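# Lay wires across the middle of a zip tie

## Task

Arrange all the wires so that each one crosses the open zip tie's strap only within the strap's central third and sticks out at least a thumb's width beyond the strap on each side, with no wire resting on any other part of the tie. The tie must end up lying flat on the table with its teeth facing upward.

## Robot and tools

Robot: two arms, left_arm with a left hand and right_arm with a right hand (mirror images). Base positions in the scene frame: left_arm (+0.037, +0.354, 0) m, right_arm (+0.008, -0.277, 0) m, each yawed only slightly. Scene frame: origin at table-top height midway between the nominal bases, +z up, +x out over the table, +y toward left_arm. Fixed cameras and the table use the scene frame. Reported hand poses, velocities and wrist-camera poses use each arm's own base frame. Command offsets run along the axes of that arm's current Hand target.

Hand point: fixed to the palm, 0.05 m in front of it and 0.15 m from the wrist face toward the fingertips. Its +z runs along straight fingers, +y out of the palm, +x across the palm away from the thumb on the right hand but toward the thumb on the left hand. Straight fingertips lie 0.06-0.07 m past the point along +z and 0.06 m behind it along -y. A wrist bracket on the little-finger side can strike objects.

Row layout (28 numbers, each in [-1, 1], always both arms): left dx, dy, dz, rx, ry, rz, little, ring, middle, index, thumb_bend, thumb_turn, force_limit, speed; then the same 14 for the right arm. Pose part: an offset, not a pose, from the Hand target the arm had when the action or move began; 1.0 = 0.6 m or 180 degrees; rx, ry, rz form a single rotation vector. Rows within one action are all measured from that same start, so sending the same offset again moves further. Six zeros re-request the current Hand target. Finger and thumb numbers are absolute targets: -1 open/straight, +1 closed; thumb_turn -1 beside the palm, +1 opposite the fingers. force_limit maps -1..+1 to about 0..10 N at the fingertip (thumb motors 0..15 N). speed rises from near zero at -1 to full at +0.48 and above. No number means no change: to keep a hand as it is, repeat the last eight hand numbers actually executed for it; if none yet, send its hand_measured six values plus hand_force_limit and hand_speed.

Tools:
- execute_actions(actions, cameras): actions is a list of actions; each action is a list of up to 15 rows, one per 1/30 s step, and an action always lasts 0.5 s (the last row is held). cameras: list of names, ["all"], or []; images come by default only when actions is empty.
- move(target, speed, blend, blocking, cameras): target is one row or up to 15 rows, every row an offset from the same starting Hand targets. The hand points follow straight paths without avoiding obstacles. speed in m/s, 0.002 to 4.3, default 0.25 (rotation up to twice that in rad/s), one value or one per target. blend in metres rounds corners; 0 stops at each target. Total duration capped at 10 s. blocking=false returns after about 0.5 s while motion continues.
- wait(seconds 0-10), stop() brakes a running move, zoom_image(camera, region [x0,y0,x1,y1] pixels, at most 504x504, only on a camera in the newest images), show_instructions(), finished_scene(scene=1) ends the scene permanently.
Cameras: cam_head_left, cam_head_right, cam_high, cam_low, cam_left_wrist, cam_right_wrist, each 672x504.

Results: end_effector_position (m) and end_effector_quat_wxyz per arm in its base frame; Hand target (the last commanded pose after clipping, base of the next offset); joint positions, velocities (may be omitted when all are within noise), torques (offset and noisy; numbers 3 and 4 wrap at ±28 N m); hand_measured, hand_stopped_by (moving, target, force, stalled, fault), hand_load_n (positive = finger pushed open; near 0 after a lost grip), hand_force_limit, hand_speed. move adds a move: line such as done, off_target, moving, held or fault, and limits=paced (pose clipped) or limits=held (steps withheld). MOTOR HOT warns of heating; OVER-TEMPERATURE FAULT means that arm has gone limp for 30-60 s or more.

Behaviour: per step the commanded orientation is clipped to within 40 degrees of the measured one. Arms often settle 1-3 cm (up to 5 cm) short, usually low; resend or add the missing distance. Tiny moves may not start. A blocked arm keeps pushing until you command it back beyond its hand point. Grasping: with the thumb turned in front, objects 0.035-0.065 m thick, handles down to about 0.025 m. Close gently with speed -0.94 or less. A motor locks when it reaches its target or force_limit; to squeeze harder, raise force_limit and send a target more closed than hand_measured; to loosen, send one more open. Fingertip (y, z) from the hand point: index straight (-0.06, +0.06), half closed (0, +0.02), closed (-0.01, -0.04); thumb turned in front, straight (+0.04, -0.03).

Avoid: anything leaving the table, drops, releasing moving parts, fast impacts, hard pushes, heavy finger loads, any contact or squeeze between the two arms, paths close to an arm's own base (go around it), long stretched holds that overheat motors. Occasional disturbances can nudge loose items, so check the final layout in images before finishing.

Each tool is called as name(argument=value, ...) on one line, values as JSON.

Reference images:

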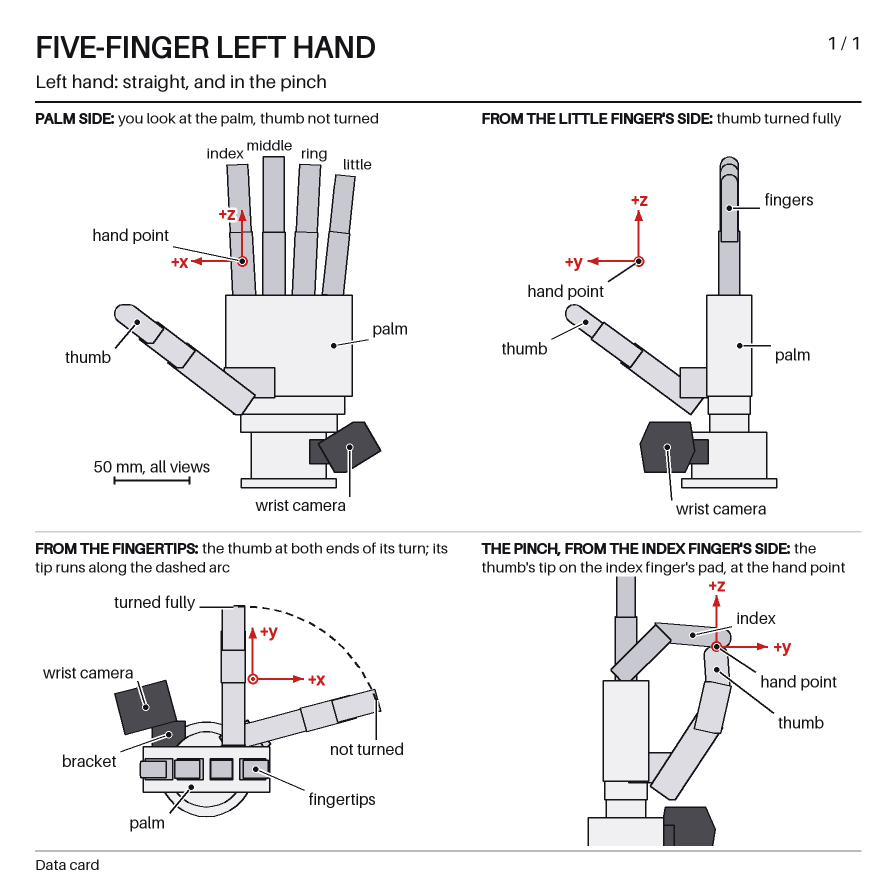

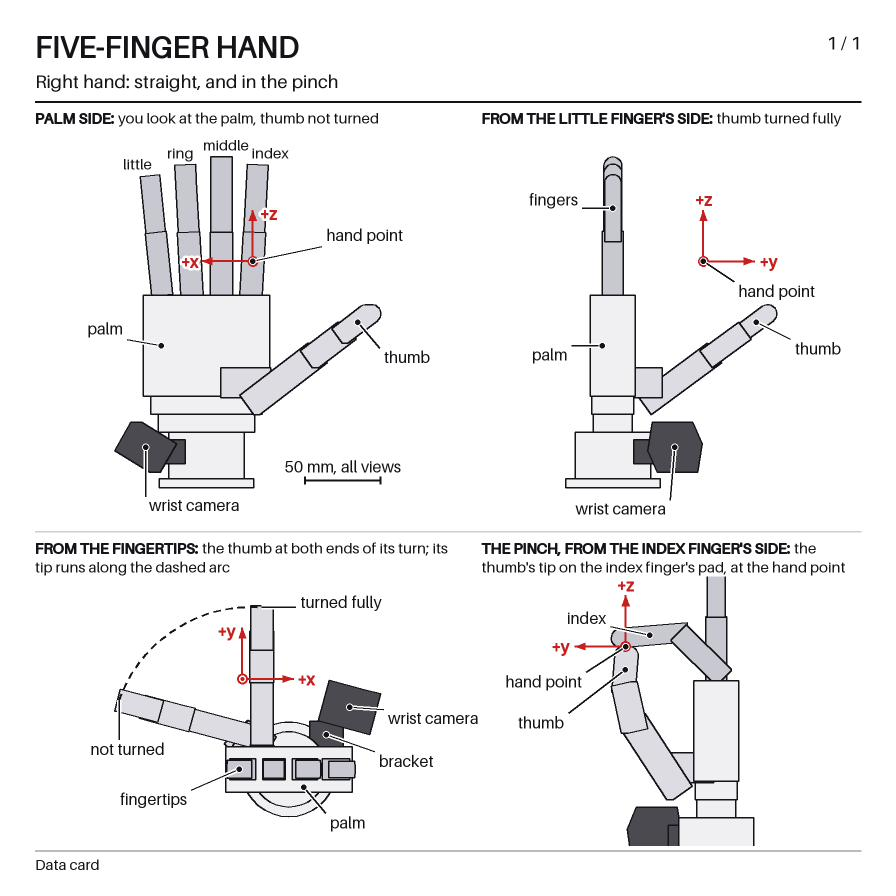

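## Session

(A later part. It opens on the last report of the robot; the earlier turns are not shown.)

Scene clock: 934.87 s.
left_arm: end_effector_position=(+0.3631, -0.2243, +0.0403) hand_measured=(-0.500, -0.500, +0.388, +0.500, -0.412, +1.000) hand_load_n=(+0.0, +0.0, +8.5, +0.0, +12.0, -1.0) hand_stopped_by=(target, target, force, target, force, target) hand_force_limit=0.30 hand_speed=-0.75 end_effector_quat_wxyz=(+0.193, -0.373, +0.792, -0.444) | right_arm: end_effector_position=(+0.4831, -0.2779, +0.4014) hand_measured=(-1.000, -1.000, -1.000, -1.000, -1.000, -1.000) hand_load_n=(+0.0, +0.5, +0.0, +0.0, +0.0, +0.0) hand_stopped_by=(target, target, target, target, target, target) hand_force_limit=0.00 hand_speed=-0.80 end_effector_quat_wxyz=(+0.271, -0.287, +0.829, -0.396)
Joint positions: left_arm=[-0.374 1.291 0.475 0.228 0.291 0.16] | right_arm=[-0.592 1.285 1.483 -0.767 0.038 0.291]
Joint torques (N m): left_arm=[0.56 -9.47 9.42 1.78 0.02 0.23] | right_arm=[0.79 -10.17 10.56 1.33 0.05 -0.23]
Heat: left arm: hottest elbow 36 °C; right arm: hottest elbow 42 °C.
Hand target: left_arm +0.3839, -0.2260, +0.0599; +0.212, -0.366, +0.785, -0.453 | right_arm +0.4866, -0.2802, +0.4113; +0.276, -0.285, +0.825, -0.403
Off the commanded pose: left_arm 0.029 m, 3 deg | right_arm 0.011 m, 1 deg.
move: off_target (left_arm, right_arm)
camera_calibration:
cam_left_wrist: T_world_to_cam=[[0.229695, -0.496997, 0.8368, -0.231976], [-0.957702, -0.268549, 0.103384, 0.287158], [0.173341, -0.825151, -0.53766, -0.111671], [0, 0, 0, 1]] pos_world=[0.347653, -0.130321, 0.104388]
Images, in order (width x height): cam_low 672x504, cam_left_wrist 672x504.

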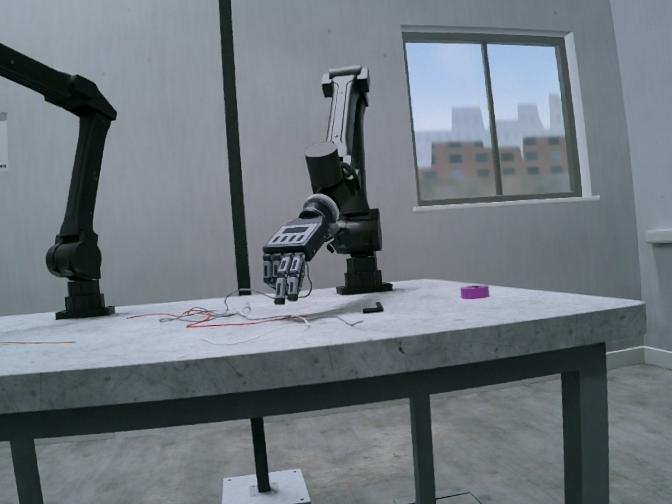

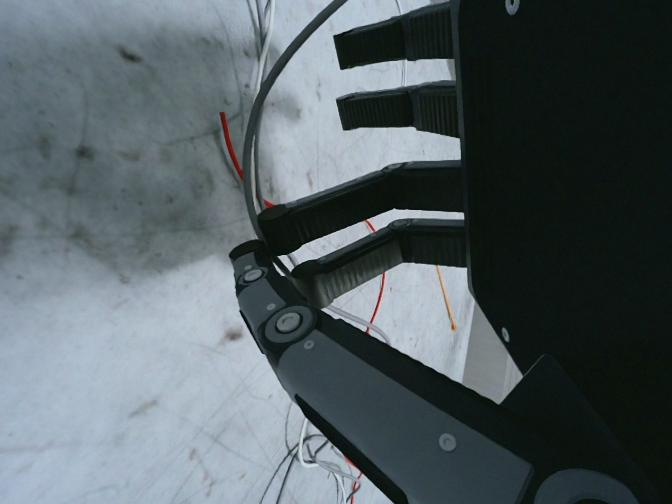

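move(target=[[0,0.0549,0.0317,0,0,0,-0.5,-0.5,0.65,0.5,-0.4,1,0.3,-0.75, 0,0,0,0,0,0,-1,-1,-1,-1,-1,-1,0,-0.8],[0,0.05,0.0289,0,0,0,-0.5,-0.5,-0.2,-0.2,-0.6,1,0.3,-0.4, 0,0,0,0,0,0,-1,-1,-1,-1,-1,-1,0,-0.8],[0,-0.0722,-0.0417,0,0,0,-0.5,-0.5,-0.2,-0.2,-0.6,1,0.3,-0.4, 0,0,0,0,0,0,-1,-1,-1,-1,-1,-1,0,-0.8],[-0.0522,-0.082,-0.4245,0,0,0,-0.5,-0.5,-0.2,-0.2,-0.6,1,0.3,-0.4, 0,0,0,0,0,0,-1,-1,-1,-1,-1,-1,0,-0.8]], speed=[0.08,0.05,0.1,0.25], cameras=["cam_left_wrist","cam_head_left","cam_head_right","cam_high"])

zoom_image(camera="cam_head_right", region=[310, 190, 450, 330])

zoom_image(camera="cam_head_left", region=[295, 200, 435, 340])

Scene clock: 1077.77 s.
left_arm: end_effector_position=(+0.2453, -0.0808, +0.2076) hand_measured=(-0.500, -0.500, -0.200, -0.200, -0.600, +1.000) hand_load_n=(+0.0, +0.0, +0.0, +0.0, +0.0, +0.5) hand_stopped_by=(target, target, target, target, target, target) hand_force_limit=0.30 hand_speed=-0.40 end_effector_quat_wxyz=(+0.193, -0.375, +0.786, -0.451) | right_arm: end_effector_position=(+0.4831, -0.2779, +0.4014) hand_measured=(-1.000, -1.000, -1.000, -1.000, -1.000, -1.000) hand_load_n=(+0.0, +0.0, +0.0, +0.0, +0.0, -0.5) hand_stopped_by=(target, target, target, target, target, target) hand_force_limit=0.00 hand_speed=-0.80 end_effector_quat_wxyz=(+0.271, -0.287, +0.829, -0.396)
Joint positions: left_arm=[0.204 0.553 0.615 -0.85 0.752 0.561] | right_arm=[-0.592 1.285 1.483 -0.767 0.038 0.291]
Joint torques (N m): left_arm=[0.5 -0.32 12.14 1.44 0.52 0.21] | right_arm=[0.09 -10.52 10.67 1.18 0.02 -0.19]
Heat: left arm: hottest elbow 41 °C; right arm: hottest elbow 43 °C.
Hand target: left_arm +0.2538, -0.0759, +0.2298; +0.212, -0.365, +0.785, -0.453 | right_arm +0.4866, -0.2802, +0.4113; +0.276, -0.285, +0.825, -0.403
Off the commanded pose: left_arm 0.024 m, 2 deg | right_arm 0.011 m, 1 deg.
move: off_target (left_arm, right_arm)
camera_calibration:
cam_left_wrist: T_world_to_cam=[[0.227081, -0.480685, 0.84698, -0.273796], [-0.957034, -0.271188, 0.102681, 0.195378], [0.180334, -0.833906, -0.521614, 0.111357], [0, 0, 0, 1]] pos_world=[0.229076, 0.0142359, 0.269924]
Images, in order (width x height): cam_head_left 672x504, cam_head_right 672x504, cam_high 672x504, cam_left_wrist 672x504.

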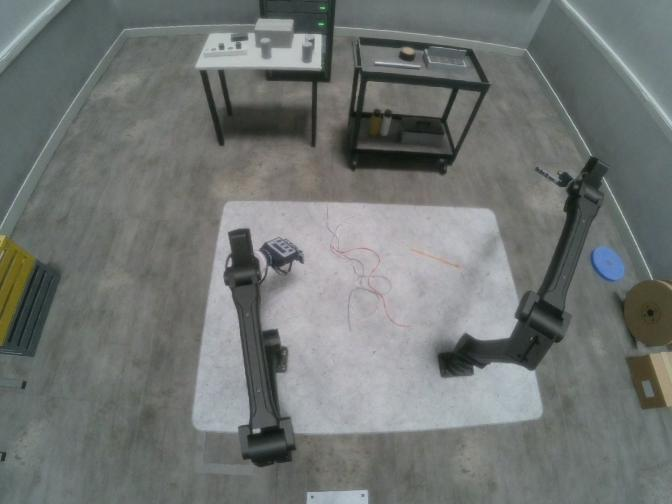

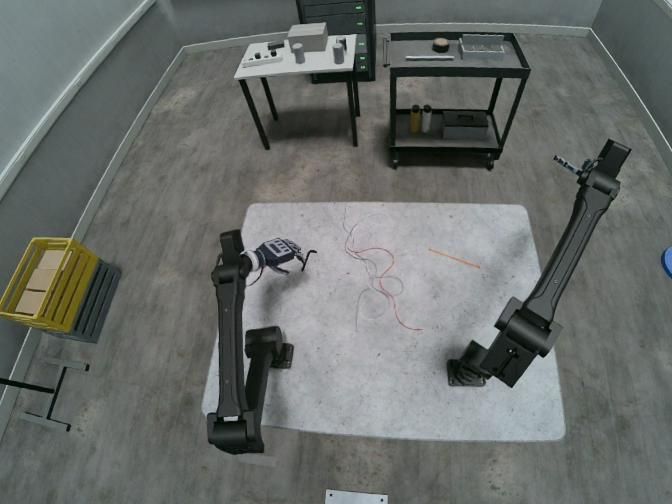

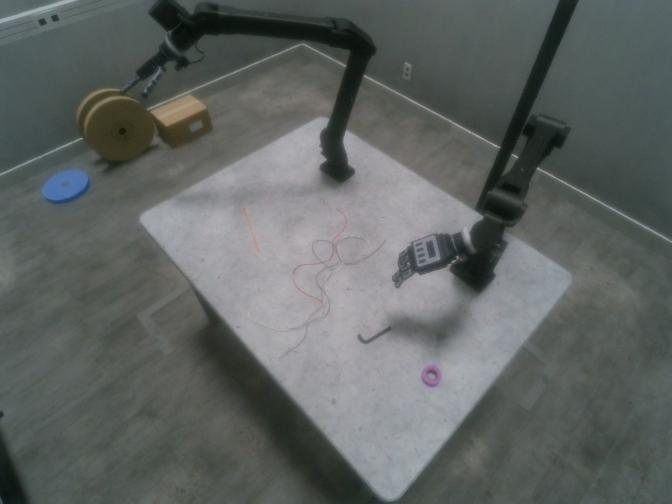

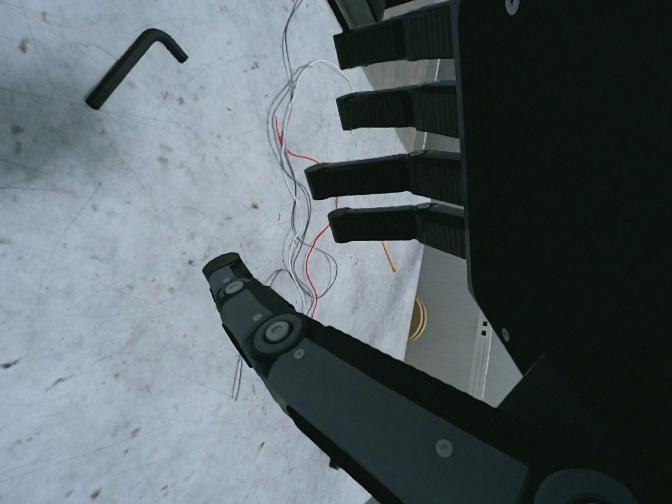

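Scaled by 3.600 from the camera's 672x504 image, which has a finer 960x720 frame.

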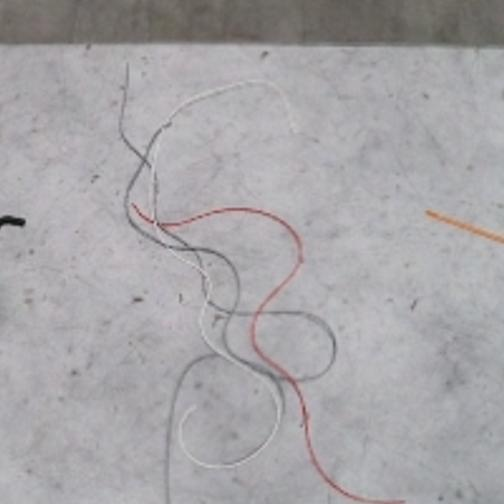

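Scaled by 3.600 from the camera's 672x504 image, which has a finer 960x720 frame.

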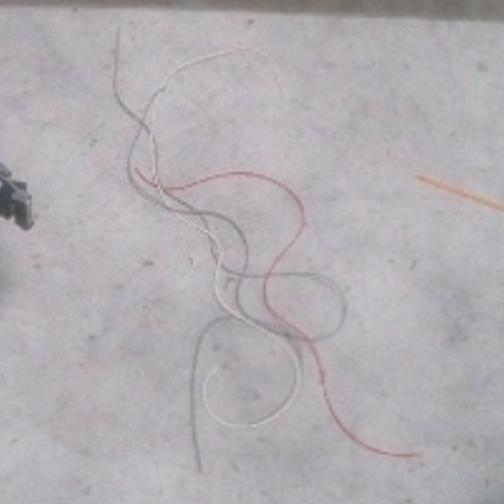

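move(target=[0.0853,0.0383,0.3837,0,0,0,-0.5,-0.5,-0.2,-0.2,-0.6,1,0.3,-0.4, 0,0,0,0,0,0,-1,-1,-1,-1,-1,-1,0,-0.8], speed=0.25, cameras=["cam_left_wrist"])

zoom_image(camera="cam_left_wrist", region=[120, 100, 320, 300])

zoom_image(camera="cam_left_wrist", region=[150, 0, 300, 150])

Scene clock: 1151.90 s.
left_arm: end_effector_position=(+0.3523, -0.2261, +0.0754) hand_measured=(-0.500, -0.500, -0.200, -0.200, -0.600, +1.000) hand_load_n=(+0.0, +0.0, +0.0, +0.0, +0.0, +0.0) hand_stopped_by=(target, target, target, target, target, target) hand_force_limit=0.30 hand_speed=-0.40 end_effector_quat_wxyz=(+0.200, -0.372, +0.796, -0.434) | right_arm: end_effector_position=(+0.4831, -0.2779, +0.4014) hand_measured=(-1.000, -1.000, -1.000, -1.000, -1.000, -1.000) hand_load_n=(+0.0, +0.0, +0.0, +0.0, +0.0, +0.0) hand_stopped_by=(target, target, target, target, target, target) hand_force_limit=0.00 hand_speed=-0.80 end_effector_quat_wxyz=(+0.271, -0.287, +0.829, -0.396)
Joint positions: left_arm=[-0.406 1.159 0.506 0.058 0.248 0.158] | right_arm=[-0.592 1.285 1.483 -0.767 0.038 0.291]
Joint torques (N m): left_arm=[-0.62 -7.82 9.29 3.06 -0.03 -0.04] | right_arm=[0.21 -10.64 10.66 1.13 0.02 -0.21]
Heat: left arm: hottest elbow 48 °C; right arm: hottest elbow 43 °C.
Hand target: left_arm +0.3649, -0.2359, +0.0948; +0.212, -0.366, +0.785, -0.453 | right_arm +0.4866, -0.2802, +0.4113; +0.276, -0.285, +0.825, -0.403
Off the commanded pose: left_arm 0.025 m, 3 deg | right_arm 0.011 m, 1 deg.
move: off_target (left_arm, right_arm)
camera_calibration:
cam_left_wrist: T_world_to_cam=[[0.230255, -0.515146, 0.825595, -0.26328], [-0.956646, -0.27532, 0.095014, 0.271404], [0.178357, -0.81168, -0.556206, -0.0897438], [0, 0, 0, 1]] pos_world=[0.336265, -0.133748, 0.14166]
Images, in order (width x height): cam_left_wrist 672x504.

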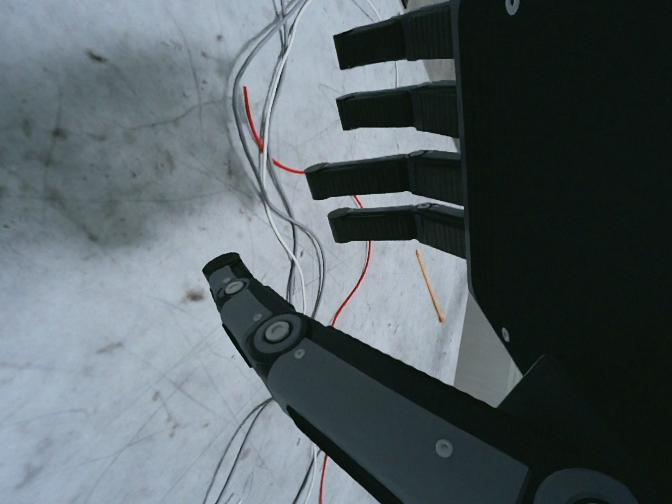

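Scaled by 2.520 from the camera's 672x504 image, which has a finer 960x720 frame.

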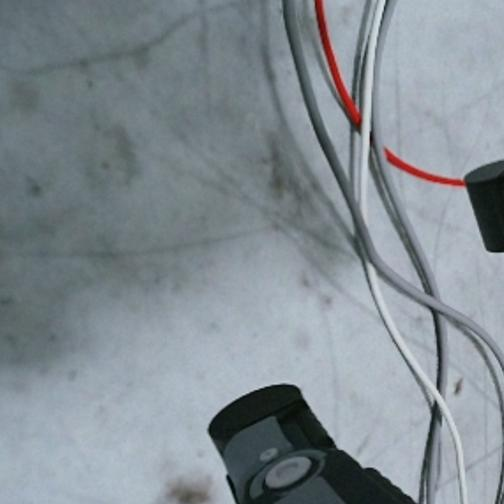

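Scaled by 3.360 from the camera's 672x504 image, which has a finer 960x720 frame.

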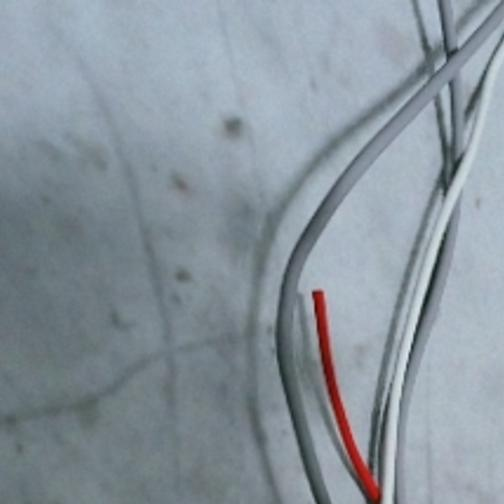

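move(target=[0,0,0,0,0,0,-0.5,-0.5,-0.2,-0.2,-0.6,1,0.3,-0.4, 0.0367,0.6268,-0.0083,-0.0015,-0.0751,-0.129,-1,-1,-0.3,-0.3,-0.6,1,-0.2,-0.3], speed=0.25, cameras=["cam_right_wrist","cam_head_right"])

Scene clock: 1225.57 s.
left_arm: end_effector_position=(+0.3523, -0.2262, +0.0754) hand_measured=(-0.500, -0.500, -0.200, -0.200, -0.600, +1.000) hand_load_n=(+0.0, +0.0, +0.0, +0.0, +0.0, +0.0) hand_stopped_by=(target, target, target, target, target, target) hand_force_limit=0.30 hand_speed=-0.40 end_effector_quat_wxyz=(+0.199, -0.372, +0.796, -0.434) | right_arm: end_effector_position=(+0.3740, -0.1033, +0.1006) hand_measured=(-1.000, -1.000, -0.300, -0.300, -0.600, +1.000) hand_load_n=(+0.0, +0.0, +0.0, +0.0, +0.0, +0.0) hand_stopped_by=(target, target, target, target, target, target) hand_force_limit=-0.20 hand_speed=-0.30 end_effector_quat_wxyz=(+0.281, -0.486, +0.720, -0.408)
Joint positions: left_arm=[-0.406 1.159 0.506 0.058 0.248 0.157] | right_arm=[-0.336 0.938 0.425 -0.021 0.033 0.029]
Joint torques (N m): left_arm=[-1.61 -8.59 9.25 3.08 -0.04 -0.04] | right_arm=[1.49 -5.01 7.54 1.76 0.13 -0.28]
Heat: left arm: hottest elbow 40 °C; right arm: hottest elbow 43 °C.
Hand target: left_arm +0.3648, -0.2360, +0.0949; +0.212, -0.366, +0.785, -0.453 | right_arm +0.3747, -0.1002, +0.0996; +0.283, -0.491, +0.714, -0.412
Off the commanded pose: left_arm 0.025 m, 3 deg | right_arm 0.003 m, 1 deg.
move: off_target (left_arm)
camera_calibration:
cam_right_wrist: T_world_to_cam=[[-0.51199, -0.0201086, -0.858756, 0.282032], [-0.188946, 0.977877, 0.0897514, 0.166075], [0.837953, 0.20821, -0.504463, -0.12738], [0, 0, 0, 1]] pos_world=[0.282515, -0.130207, 0.163033]
Images, in order (width x height): cam_head_right 672x504, cam_right_wrist 672x504.

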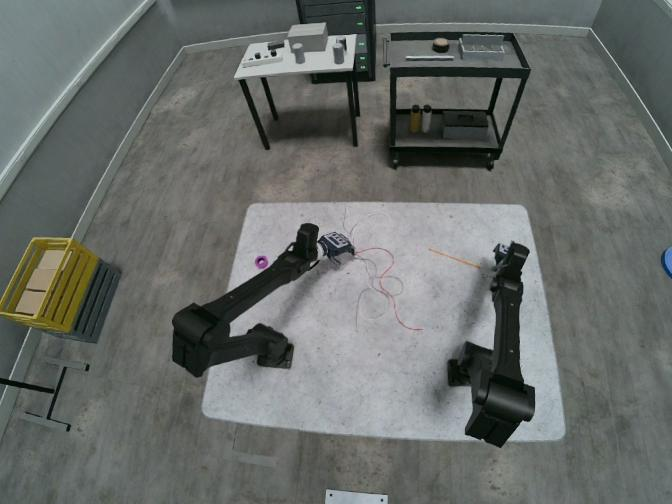

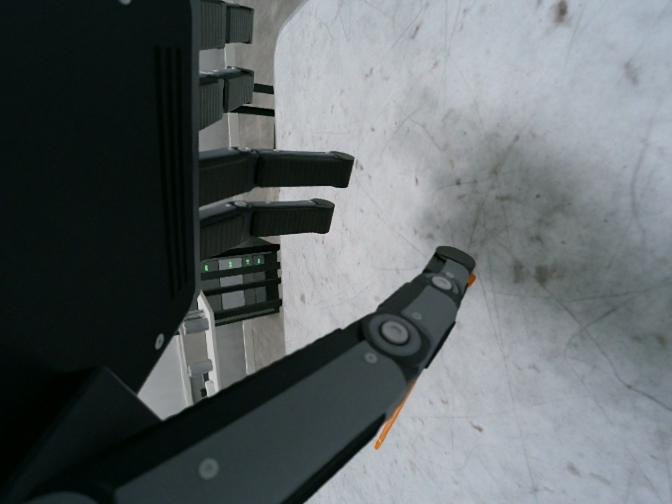

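zoom_image(camera="cam_right_wrist", region=[350, 240, 510, 460])

Scaled by 2.291 from the camera's 672x504 image, which has a finer 960x720 frame.

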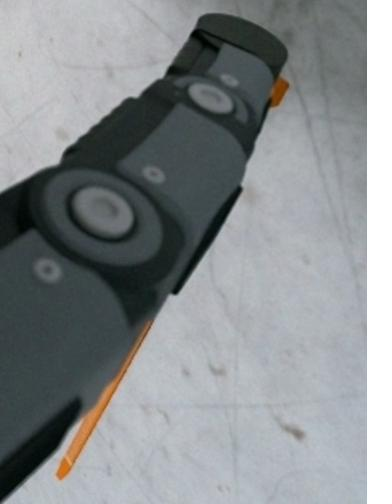

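move(target=[[0,0,0,0,0,0,-0.5,-0.5,-0.2,-0.2,-0.6,1,0.3,-0.4, -0.0849,0.0678,0.0678,0,0,0,-1,-1,-0.3,-0.3,-0.6,1,-0.2,-0.3],[0,0,0,0,0,0,-0.5,-0.5,-0.2,-0.2,-0.6,1,0.3,-0.4, -0.0849,0.0989,0.0858,0,0,0,-1,-1,-0.3,-0.3,-0.6,1,-0.2,-0.3]], speed=[0.15,0.05], cameras=["cam_right_wrist"])

zoom_image(camera="cam_right_wrist", region=[250, 150, 500, 400])

Scene clock: 1259.50 s.
left_arm: end_effector_position=(+0.3523, -0.2262, +0.0754) hand_measured=(-0.500, -0.500, -0.200, -0.200, -0.600, +1.000) hand_load_n=(+0.0, +0.0, +0.0, +0.0, +0.0, +0.0) hand_stopped_by=(target, target, target, target, target, target) hand_force_limit=0.30 hand_speed=-0.40 end_effector_quat_wxyz=(+0.199, -0.372, +0.796, -0.434) | right_arm: end_effector_position=(+0.4101, -0.0627, +0.0281) hand_measured=(-1.000, -1.000, -0.300, -0.300, -0.600, +1.000) hand_load_n=(+0.0, +0.0, +0.0, +0.0, +0.0, +0.0) hand_stopped_by=(target, target, target, target, target, target) hand_force_limit=-0.20 hand_speed=-0.30 end_effector_quat_wxyz=(+0.282, -0.490, +0.713, -0.415)
Joint positions: left_arm=[-0.406 1.159 0.506 0.058 0.248 0.157] | right_arm=[-0.148 1.256 0.364 0.361 0.195 0.107]
Joint torques (N m): left_arm=[-1.2 -8.59 9.35 3.21 0.01 -0.02] | right_arm=[1.26 -6.59 5.26 1.81 0.2 -0.15]
Heat: left arm: hottest elbow 39 °C; right arm: hottest elbow 42 °C.
Hand target: left_arm +0.3648, -0.2360, +0.0949; +0.212, -0.366, +0.785, -0.453 | right_arm +0.4069, -0.0580, +0.0226; +0.283, -0.491, +0.713, -0.412
Off the commanded pose: left_arm 0.025 m, 3 deg | right_arm 0.008 m, 0 deg.
move: off_target (left_arm)
camera_calibration:
cam_right_wrist: T_world_to_cam=[[-0.504411, -0.0394652, -0.862561, 0.234944], [-0.198536, 0.977491, 0.0713766, 0.144028], [0.840329, 0.207252, -0.500892, -0.20373], [0, 0, 0, 1]] pos_world=[0.318304, -0.0892907, 0.0903269]
Images, in order (width x height): cam_right_wrist 672x504.

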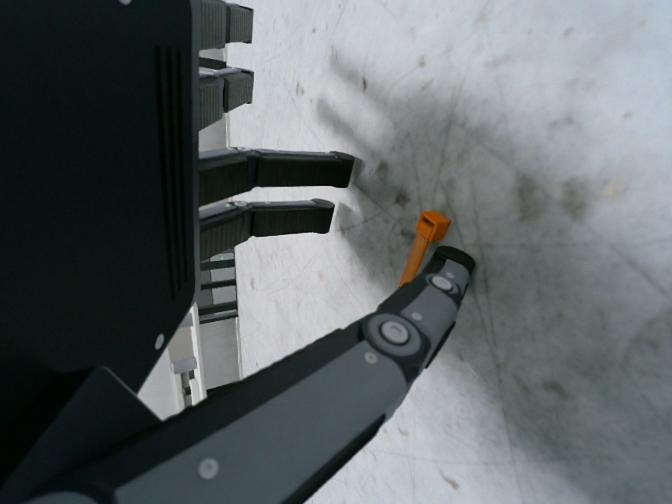

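Scaled by 2.016 from the camera's 672x504 image, which has a finer 960x720 frame.

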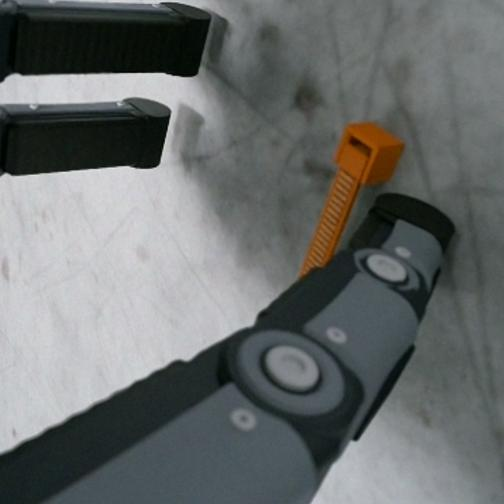

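move(target=[[0,0,0,0,0,0,-0.5,-0.5,-0.2,-0.2,-0.6,1,0.3,-0.4, 0,0,0,0,0,0,-1,-1,0.15,0.15,-0.6,1,-0.4,-0.6],[0,0,0,0,0,0,-0.5,-0.5,-0.2,-0.2,-0.6,1,0.3,-0.4, 0,0.0144,0.0083,0,0,0,-1,-1,0.28,0.28,-0.45,1,-0.4,-0.6]], speed=0.04, cameras=["cam_right_wrist"])

zoom_image(camera="cam_right_wrist", region=[250, 150, 500, 400])

Scene clock: 1280.77 s.
left_arm: end_effector_position=(+0.3523, -0.2262, +0.0754) hand_measured=(-0.500, -0.500, -0.200, -0.200, -0.600, +1.000) hand_load_n=(+0.0, +0.0, +0.0, +0.0, +0.0, +0.0) hand_stopped_by=(target, target, target, target, target, target) hand_force_limit=0.30 hand_speed=-0.40 end_effector_quat_wxyz=(+0.199, -0.372, +0.796, -0.434) | right_arm: end_effector_position=(+0.4129, -0.0631, +0.0227) hand_measured=(-1.000, -1.000, +0.280, +0.280, -0.450, +1.000) hand_load_n=(+0.0, +0.0, +0.5, +0.0, +1.5, +0.5) hand_stopped_by=(target, target, target, target, target, target) hand_force_limit=-0.40 hand_speed=-0.60 end_effector_quat_wxyz=(+0.286, -0.487, +0.711, -0.419)
Joint positions: left_arm=[-0.406 1.159 0.506 0.058 0.248 0.157] | right_arm=[-0.148 1.289 0.357 0.415 0.195 0.109]
Joint torques (N m): left_arm=[-1.08 -8.41 9.37 3.11 -0.03 -0.02] | right_arm=[1.67 -6.07 4.92 1.77 0.14 -0.22]
Heat: left arm: hottest elbow 39 °C; right arm: hottest elbow 40 °C.
Hand target: left_arm +0.3648, -0.2360, +0.0949; +0.212, -0.366, +0.785, -0.453 | right_arm +0.4069, -0.0580, +0.0126; +0.283, -0.491, +0.714, -0.412
Off the commanded pose: left_arm 0.025 m, 3 deg | right_arm 0.013 m, 1 deg.
move: off_target (left_arm, right_arm); target 2's new numbers were sent with right_arm's hand 0.017 m and 2 deg from that target
camera_calibration:
cam_right_wrist: T_world_to_cam=[[-0.493399, -0.0388866, -0.868933, 0.227216], [-0.198015, 0.97779, 0.0686794, 0.145182], [0.846963, 0.205949, -0.490141, -0.211856], [0, 0, 0, 1]] pos_world=[0.320291, -0.0894904, 0.0836255]
Images, in order (width x height): cam_right_wrist 672x504.

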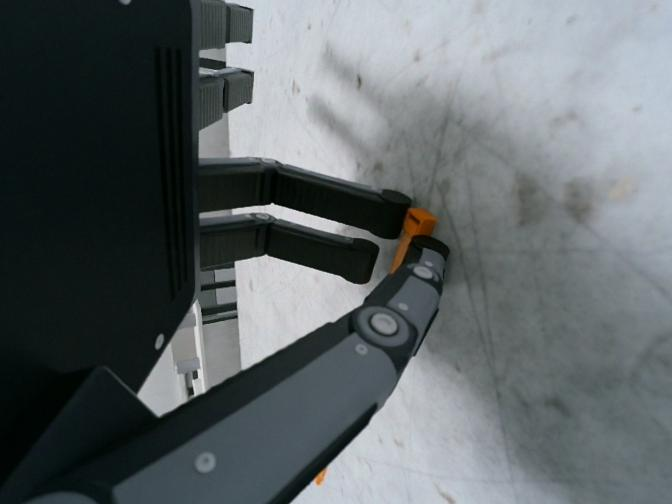

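Scaled by 2.016 from the camera's 672x504 image, which has a finer 960x720 frame.

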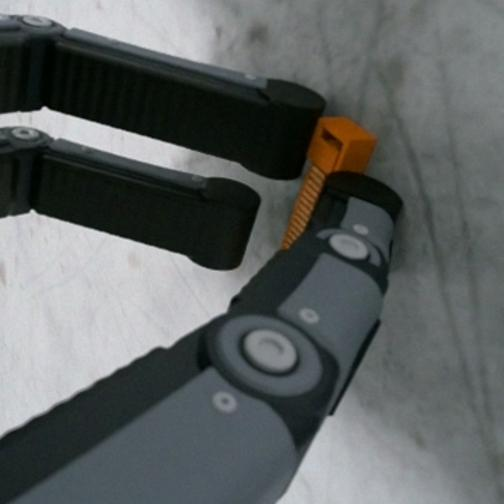

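move(target=[[0,0,0,0,0,0,-0.5,-0.5,-0.2,-0.2,-0.6,1,0.3,-0.4, 0,0.0101,0.0058,0,0,0,-1,-1,0.28,0.28,-0.45,1,-0.4,-0.6],[0,0,0,0,0,0,-0.5,-0.5,-0.2,-0.2,-0.6,1,0.3,-0.4, 0,0.0101,0.0058,0,0,0,-1,-1,0.7,0.5,-0.41,1,-0.3,-0.8]], speed=0.04, cameras=["cam_right_wrist"])

zoom_image(camera="cam_right_wrist", region=[300, 150, 500, 350])

Scene clock: 1290.97 s.
left_arm: end_effector_position=(+0.3523, -0.2262, +0.0754) hand_measured=(-0.500, -0.500, -0.200, -0.200, -0.600, +1.000) hand_load_n=(+0.0, +0.0, +0.0, +0.0, +0.0, +0.0) hand_stopped_by=(target, target, target, target, target, target) hand_force_limit=0.30 hand_speed=-0.40 end_effector_quat_wxyz=(+0.199, -0.372, +0.796, -0.434) | right_arm: end_effector_position=(+0.4167, -0.0636, +0.0233) hand_measured=(-1.000, -1.000, +0.314, +0.500, -0.438, +1.000) hand_load_n=(+0.0, +0.0, +3.0, +0.0, +5.0, +2.5) hand_stopped_by=(target, target, force, target, force, target) hand_force_limit=-0.30 hand_speed=-0.80 end_effector_quat_wxyz=(+0.294, -0.482, +0.707, -0.426)
Joint positions: left_arm=[-0.406 1.159 0.506 0.058 0.248 0.157] | right_arm=[-0.148 1.306 0.351 0.46 0.195 0.11]
Joint torques (N m): left_arm=[-1.44 -8.76 9.24 3.08 -0.05 -0.02] | right_arm=[0.44 -5.42 4.6 1.31 0.14 -0.17]
Heat: left arm: hottest elbow 39 °C; right arm: hottest elbow 40 °C.
Hand target: left_arm +0.3648, -0.2360, +0.0949; +0.212, -0.366, +0.785, -0.453 | right_arm +0.4070, -0.0581, +0.0057; +0.283, -0.491, +0.713, -0.412
Off the commanded pose: left_arm 0.025 m, 3 deg | right_arm 0.021 m, 2 deg.
move: off_target (left_arm, right_arm); target 2's new numbers were sent with right_arm's hand 0.020 m and 2 deg from that target
camera_calibration:
cam_right_wrist: T_world_to_cam=[[-0.472737, -0.0412033, -0.88024, 0.221072], [-0.198908, 0.978115, 0.0610395, 0.147068], [0.858461, 0.203942, -0.470587, -0.219934], [0, 0, 0, 1]] pos_world=[0.322567, -0.0898872, 0.0821217]
Images, in order (width x height): cam_right_wrist 672x504.

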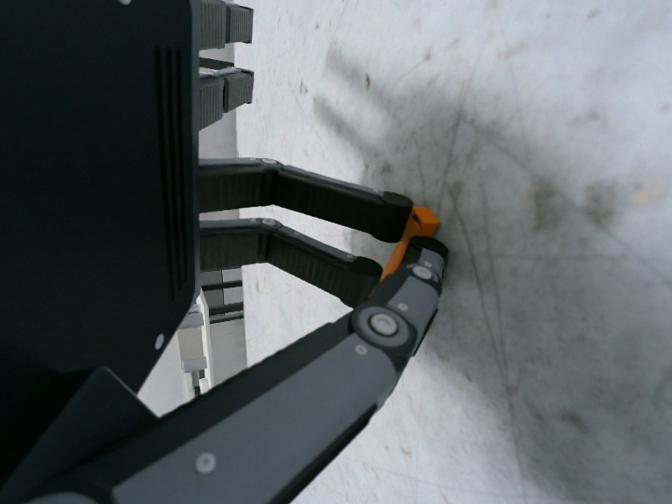

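Scaled by 2.520 from the camera's 672x504 image, which has a finer 960x720 frame.

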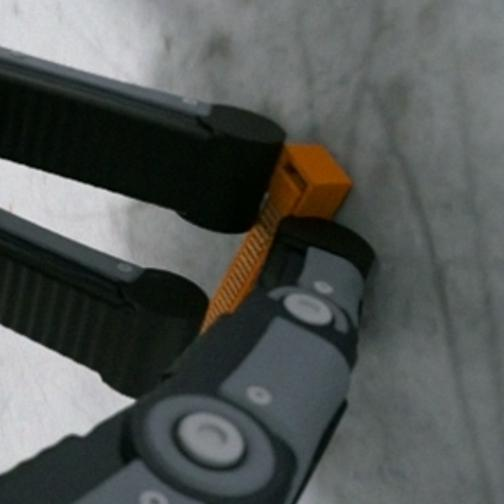

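move(target=[0,0,0,0,0,0,-0.5,-0.5,-0.2,-0.2,-0.6,1,0.3,-0.4, 0,-0.0505,-0.0292,0,0,0,-1,-1,0.7,0.5,-0.41,1,-0.3,-0.8], speed=0.05, cameras=["cam_right_wrist","cam_low"])

zoom_image(camera="cam_right_wrist", region=[300, 150, 500, 350])

zoom_image(camera="cam_low", region=[0, 230, 200, 370])

Scene clock: 1301.97 s.
left_arm: end_effector_position=(+0.3523, -0.2262, +0.0754) hand_measured=(-0.500, -0.500, -0.200, -0.200, -0.600, +1.000) hand_load_n=(+0.0, +0.0, +0.0, +0.0, +0.0, +0.0) hand_stopped_by=(target, target, target, target, target, target) hand_force_limit=0.30 hand_speed=-0.40 end_effector_quat_wxyz=(+0.199, -0.372, +0.796, -0.434) | right_arm: end_effector_position=(+0.3983, -0.0609, +0.0326) hand_measured=(-1.000, -1.000, +0.314, +0.500, -0.436, +1.000) hand_load_n=(+0.0, +0.0, +0.0, +0.0, +0.0, +0.0) hand_stopped_by=(target, target, force, target, force, target) hand_force_limit=-0.30 hand_speed=-0.80 end_effector_quat_wxyz=(+0.277, -0.492, +0.716, -0.410)
Joint positions: left_arm=[-0.406 1.159 0.506 0.058 0.248 0.157] | right_arm=[-0.148 1.196 0.351 0.298 0.195 0.11]
Joint torques (N m): left_arm=[-1.32 -8.29 9.29 3.12 -0.02 -0.03] | right_arm=[0.97 -7 8.16 0.7 0.17 -0.2]
Heat: left arm: hottest elbow 39 °C; right arm: hottest elbow 39 °C.
Hand target: left_arm +0.3648, -0.2360, +0.0949; +0.212, -0.366, +0.785, -0.453 | right_arm +0.4069, -0.0580, +0.0408; +0.284, -0.491, +0.713, -0.412
Off the commanded pose: left_arm 0.025 m, 3 deg | right_arm 0.012 m, 1 deg.
move: off_target (left_arm, right_arm)
camera_calibration:
cam_right_wrist: T_world_to_cam=[[-0.517593, -0.0345835, -0.854928, 0.23805], [-0.195307, 0.97758, 0.0786982, 0.138103], [0.833038, 0.207707, -0.512743, -0.188628], [0, 0, 0, 1]] pos_world=[0.30732, -0.087595, 0.0959296]
Images, in order (width x height): cam_low 672x504, cam_right_wrist 672x504.

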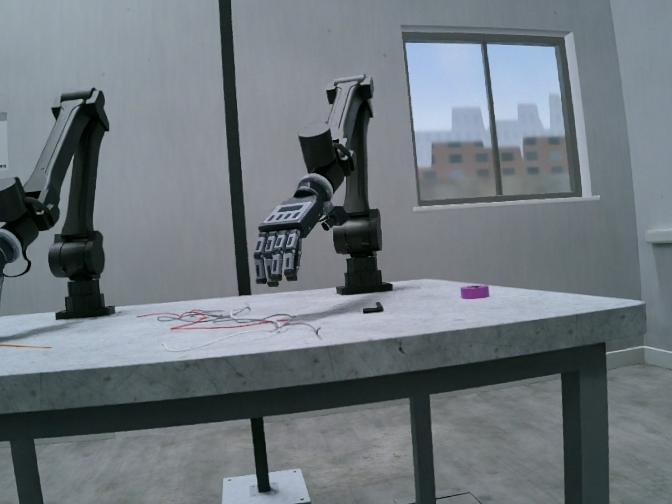

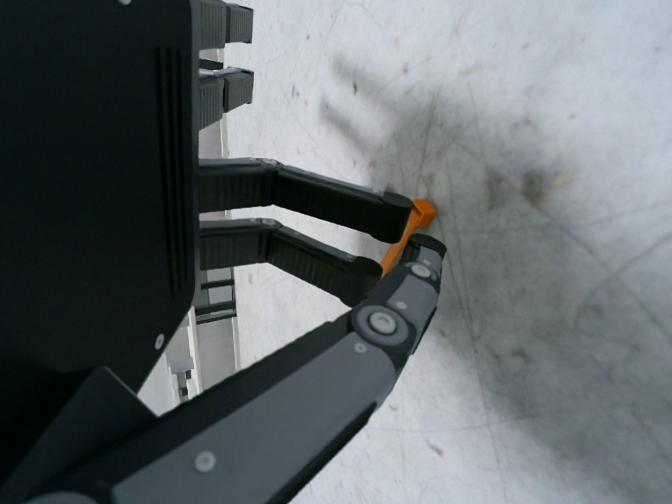

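Scaled by 2.520 from the camera's 672x504 image, which has a finer 960x720 frame.

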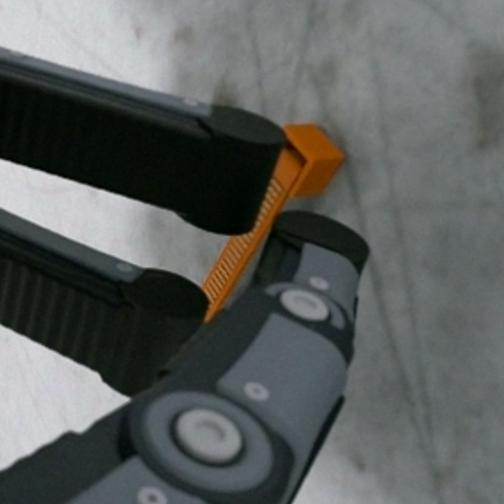

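Scaled by 2.520 from the camera's 672x504 image, which has a finer 960x720 frame.

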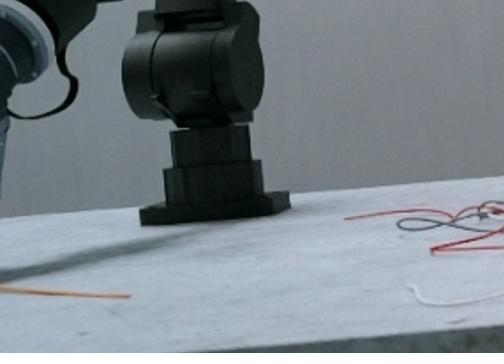

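move(target=[0,0,0,0,0,0,-0.5,-0.5,-0.2,-0.2,-0.6,1,0.3,-0.4, 0,0,0,0,0,0,-1,-1,-0.1,-0.4,-0.6,1,-0.3,-0.4], speed=0.05, cameras=["cam_right_wrist"])

zoom_image(camera="cam_right_wrist", region=[300, 150, 500, 350])

Scene clock: 1337.60 s.
left_arm: end_effector_position=(+0.3523, -0.2262, +0.0754) hand_measured=(-0.500, -0.500, -0.200, -0.200, -0.600, +1.000) hand_load_n=(+0.0, +0.0, +0.0, +0.0, +0.0, +0.0) hand_stopped_by=(target, target, target, target, target, target) hand_force_limit=0.30 hand_speed=-0.40 end_effector_quat_wxyz=(+0.199, -0.372, +0.796, -0.434) | right_arm: end_effector_position=(+0.3983, -0.0609, +0.0326) hand_measured=(-1.000, -1.000, -0.100, -0.400, -0.600, +1.000) hand_load_n=(+0.0, +0.0, +0.0, -0.5, +0.0, +0.0) hand_stopped_by=(target, target, target, target, target, target) hand_force_limit=-0.30 hand_speed=-0.40 end_effector_quat_wxyz=(+0.277, -0.492, +0.716, -0.410)
Joint positions: left_arm=[-0.406 1.159 0.506 0.058 0.248 0.157] | right_arm=[-0.148 1.196 0.351 0.298 0.195 0.11]
Joint torques (N m): left_arm=[-1.14 -8.59 9.17 3.06 -0.05 -0.03] | right_arm=[1.44 -6.59 8.03 0.66 0.16 -0.15]
Heat: left arm: hottest elbow 39 °C; right arm: hottest elbow 40 °C.
Hand target: left_arm +0.3648, -0.2360, +0.0949; +0.212, -0.366, +0.785, -0.453 | right_arm +0.4069, -0.0580, +0.0408; +0.284, -0.491, +0.713, -0.412
Off the commanded pose: left_arm 0.025 m, 3 deg | right_arm 0.012 m, 1 deg.
move: off_target (left_arm, right_arm)
camera_calibration:
cam_right_wrist: T_world_to_cam=[[-0.517593, -0.0345835, -0.854928, 0.23805], [-0.195307, 0.97758, 0.0786982, 0.138103], [0.833038, 0.207707, -0.512743, -0.188628], [0, 0, 0, 1]] pos_world=[0.30732, -0.087595, 0.0959296]
Images, in order (width x height): cam_right_wrist 672x504.

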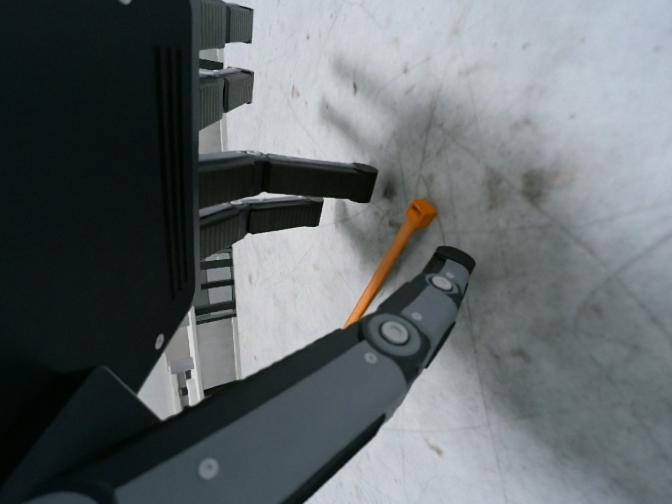

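Scaled by 2.520 from the camera's 672x504 image, which has a finer 960x720 frame.

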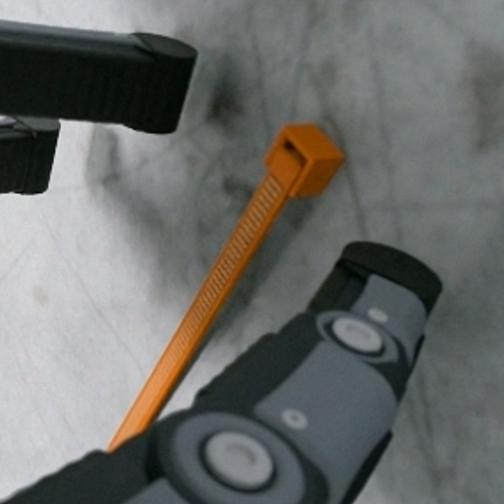

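move(target=[[0,0,0,0,0,0,-0.5,-0.5,-0.2,-0.2,-0.6,1,0.3,-0.4, 0.0103,-0.0207,0.0052,0,0.0433,0.025,-1,-1,-0.1,-0.4,-0.6,1,-0.3,-0.4],[0,0,0,0,0,0,-0.5,-0.5,-0.2,-0.2,-0.6,1,0.3,-0.4, 0.0103,0.0168,0.0268,0,0.0433,0.025,-1,-1,0.1,-0.4,-0.6,1,-0.3,-0.4]], speed=0.06, cameras=["cam_right_wrist"])

zoom_image(camera="cam_right_wrist", region=[300, 150, 500, 350])

Scene clock: 1385.43 s.
left_arm: end_effector_position=(+0.3523, -0.2262, +0.0754) hand_measured=(-0.500, -0.500, -0.200, -0.200, -0.600, +1.000) hand_load_n=(+0.0, +0.0, +0.0, +0.0, +0.0, +0.0) hand_stopped_by=(target, target, target, target, target, target) hand_force_limit=0.30 hand_speed=-0.40 end_effector_quat_wxyz=(+0.199, -0.372, +0.796, -0.434) | right_arm: end_effector_position=(+0.4054, -0.0729, +0.0255) hand_measured=(-1.000, -1.000, +0.100, -0.400, -0.600, +1.000) hand_load_n=(+0.0, +0.0, +0.0, +0.0, +0.0, -2.0) hand_stopped_by=(target, target, target, target, target, target) hand_force_limit=-0.30 hand_speed=-0.40 end_effector_quat_wxyz=(+0.246, -0.429, +0.751, -0.437)
Joint positions: left_arm=[-0.406 1.159 0.506 0.058 0.248 0.157] | right_arm=[-0.101 1.26 0.365 0.332 0.377 0.222]
Joint torques (N m): left_arm=[-0.97 -8.76 9.24 2.99 -0.04 -0.02] | right_arm=[1.32 -5.95 7.43 1.11 0.12 -0.17]
Heat: left arm: hottest elbow 39 °C; right arm: hottest elbow 41 °C.
Hand target: left_arm +0.3648, -0.2360, +0.0949; +0.212, -0.366, +0.785, -0.453 | right_arm +0.4130, -0.0669, +0.0239; +0.250, -0.433, +0.750, -0.433
Off the commanded pose: left_arm 0.025 m, 3 deg | right_arm 0.010 m, 1 deg.
move: off_target (left_arm)
camera_calibration:
cam_right_wrist: T_world_to_cam=[[-0.504315, 0.0440749, -0.862394, 0.235838], [-0.0339756, 0.99691, 0.0708182, 0.0880614], [0.862851, 0.0650151, -0.50126, -0.218494], [0, 0, 0, 1]] pos_world=[0.310456, -0.0839784, 0.0876267]
Images, in order (width x height): cam_right_wrist 672x504.

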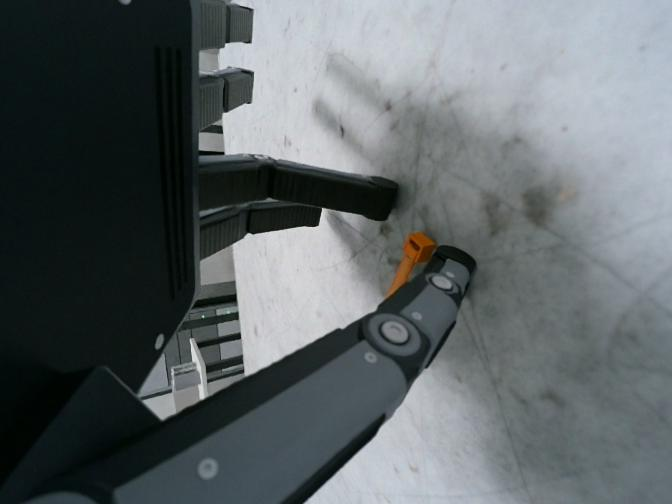

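Scaled by 2.520 from the camera's 672x504 image, which has a finer 960x720 frame.

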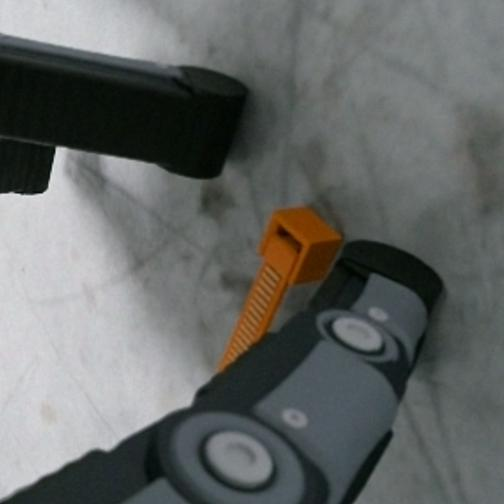

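move(target=[[0,0,0,0,0,0,-0.5,-0.5,-0.2,-0.2,-0.6,1,0.3,-0.4, -0.0137,-0.0163,-0.0052,0,0,0,-1,-1,0.1,-0.4,-0.5,1,-0.3,-0.4],[0,0,0,0,0,0,-0.5,-0.5,-0.2,-0.2,-0.6,1,0.3,-0.4, -0.0137,-0.0018,0.0032,0,0,0,-1,-1,0.15,-0.2,-0.5,1,-0.3,-0.4]], speed=0.05, cameras=["cam_right_wrist"])

zoom_image(camera="cam_right_wrist", region=[300, 150, 500, 350])

Scene clock: 1405.30 s.
left_arm: end_effector_position=(+0.3523, -0.2262, +0.0754) hand_measured=(-0.500, -0.500, -0.200, -0.200, -0.600, +1.000) hand_load_n=(+0.0, +0.0, +0.0, +0.0, +0.0, +0.0) hand_stopped_by=(target, target, target, target, target, target) hand_force_limit=0.30 hand_speed=-0.40 end_effector_quat_wxyz=(+0.199, -0.372, +0.796, -0.434) | right_arm: end_effector_position=(+0.4084, -0.0687, +0.0233) hand_measured=(-1.000, -1.000, +0.150, -0.200, -0.500, +1.000) hand_load_n=(+0.0, +0.0, -2.5, +0.0, +0.0, +0.5) hand_stopped_by=(target, target, target, target, target, target) hand_force_limit=-0.30 hand_speed=-0.40 end_effector_quat_wxyz=(+0.242, -0.430, +0.752, -0.437)
Joint positions: left_arm=[-0.406 1.159 0.506 0.058 0.248 0.157] | right_arm=[-0.081 1.275 0.375 0.327 0.398 0.232]
Joint torques (N m): left_arm=[-1.38 -8.47 9.29 3.18 -0.04 -0.06] | right_arm=[1.79 -5.42 7.6 1.21 0.01 -0.16]
Heat: left arm: hottest elbow 39 °C; right arm: hottest elbow 40 °C.
Hand target: left_arm +0.3648, -0.2360, +0.0949; +0.212, -0.366, +0.785, -0.453 | right_arm +0.4189, -0.0610, +0.0238; +0.250, -0.433, +0.750, -0.433
Off the commanded pose: left_arm 0.025 m, 3 deg | right_arm 0.013 m, 1 deg.
move: off_target (left_arm, right_arm); target 2's new numbers were sent with right_arm's hand 0.014 m and 1 deg from that target
camera_calibration:
cam_right_wrist: T_world_to_cam=[[-0.510245, 0.0435259, -0.858927, 0.23766], [-0.0304078, 0.997181, 0.0685957, 0.0826815], [0.859491, 0.0611187, -0.507483, -0.22116], [0, 0, 0, 1]] pos_world=[0.313865, -0.0792758, 0.0862262]
Images, in order (width x height): cam_right_wrist 672x504.

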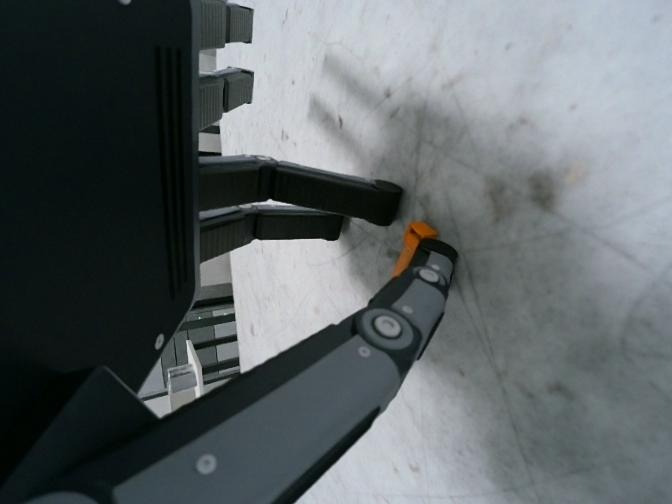

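Scaled by 2.520 from the camera's 672x504 image, which has a finer 960x720 frame.

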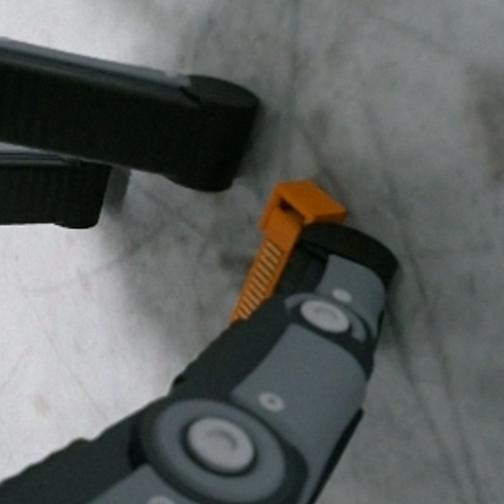

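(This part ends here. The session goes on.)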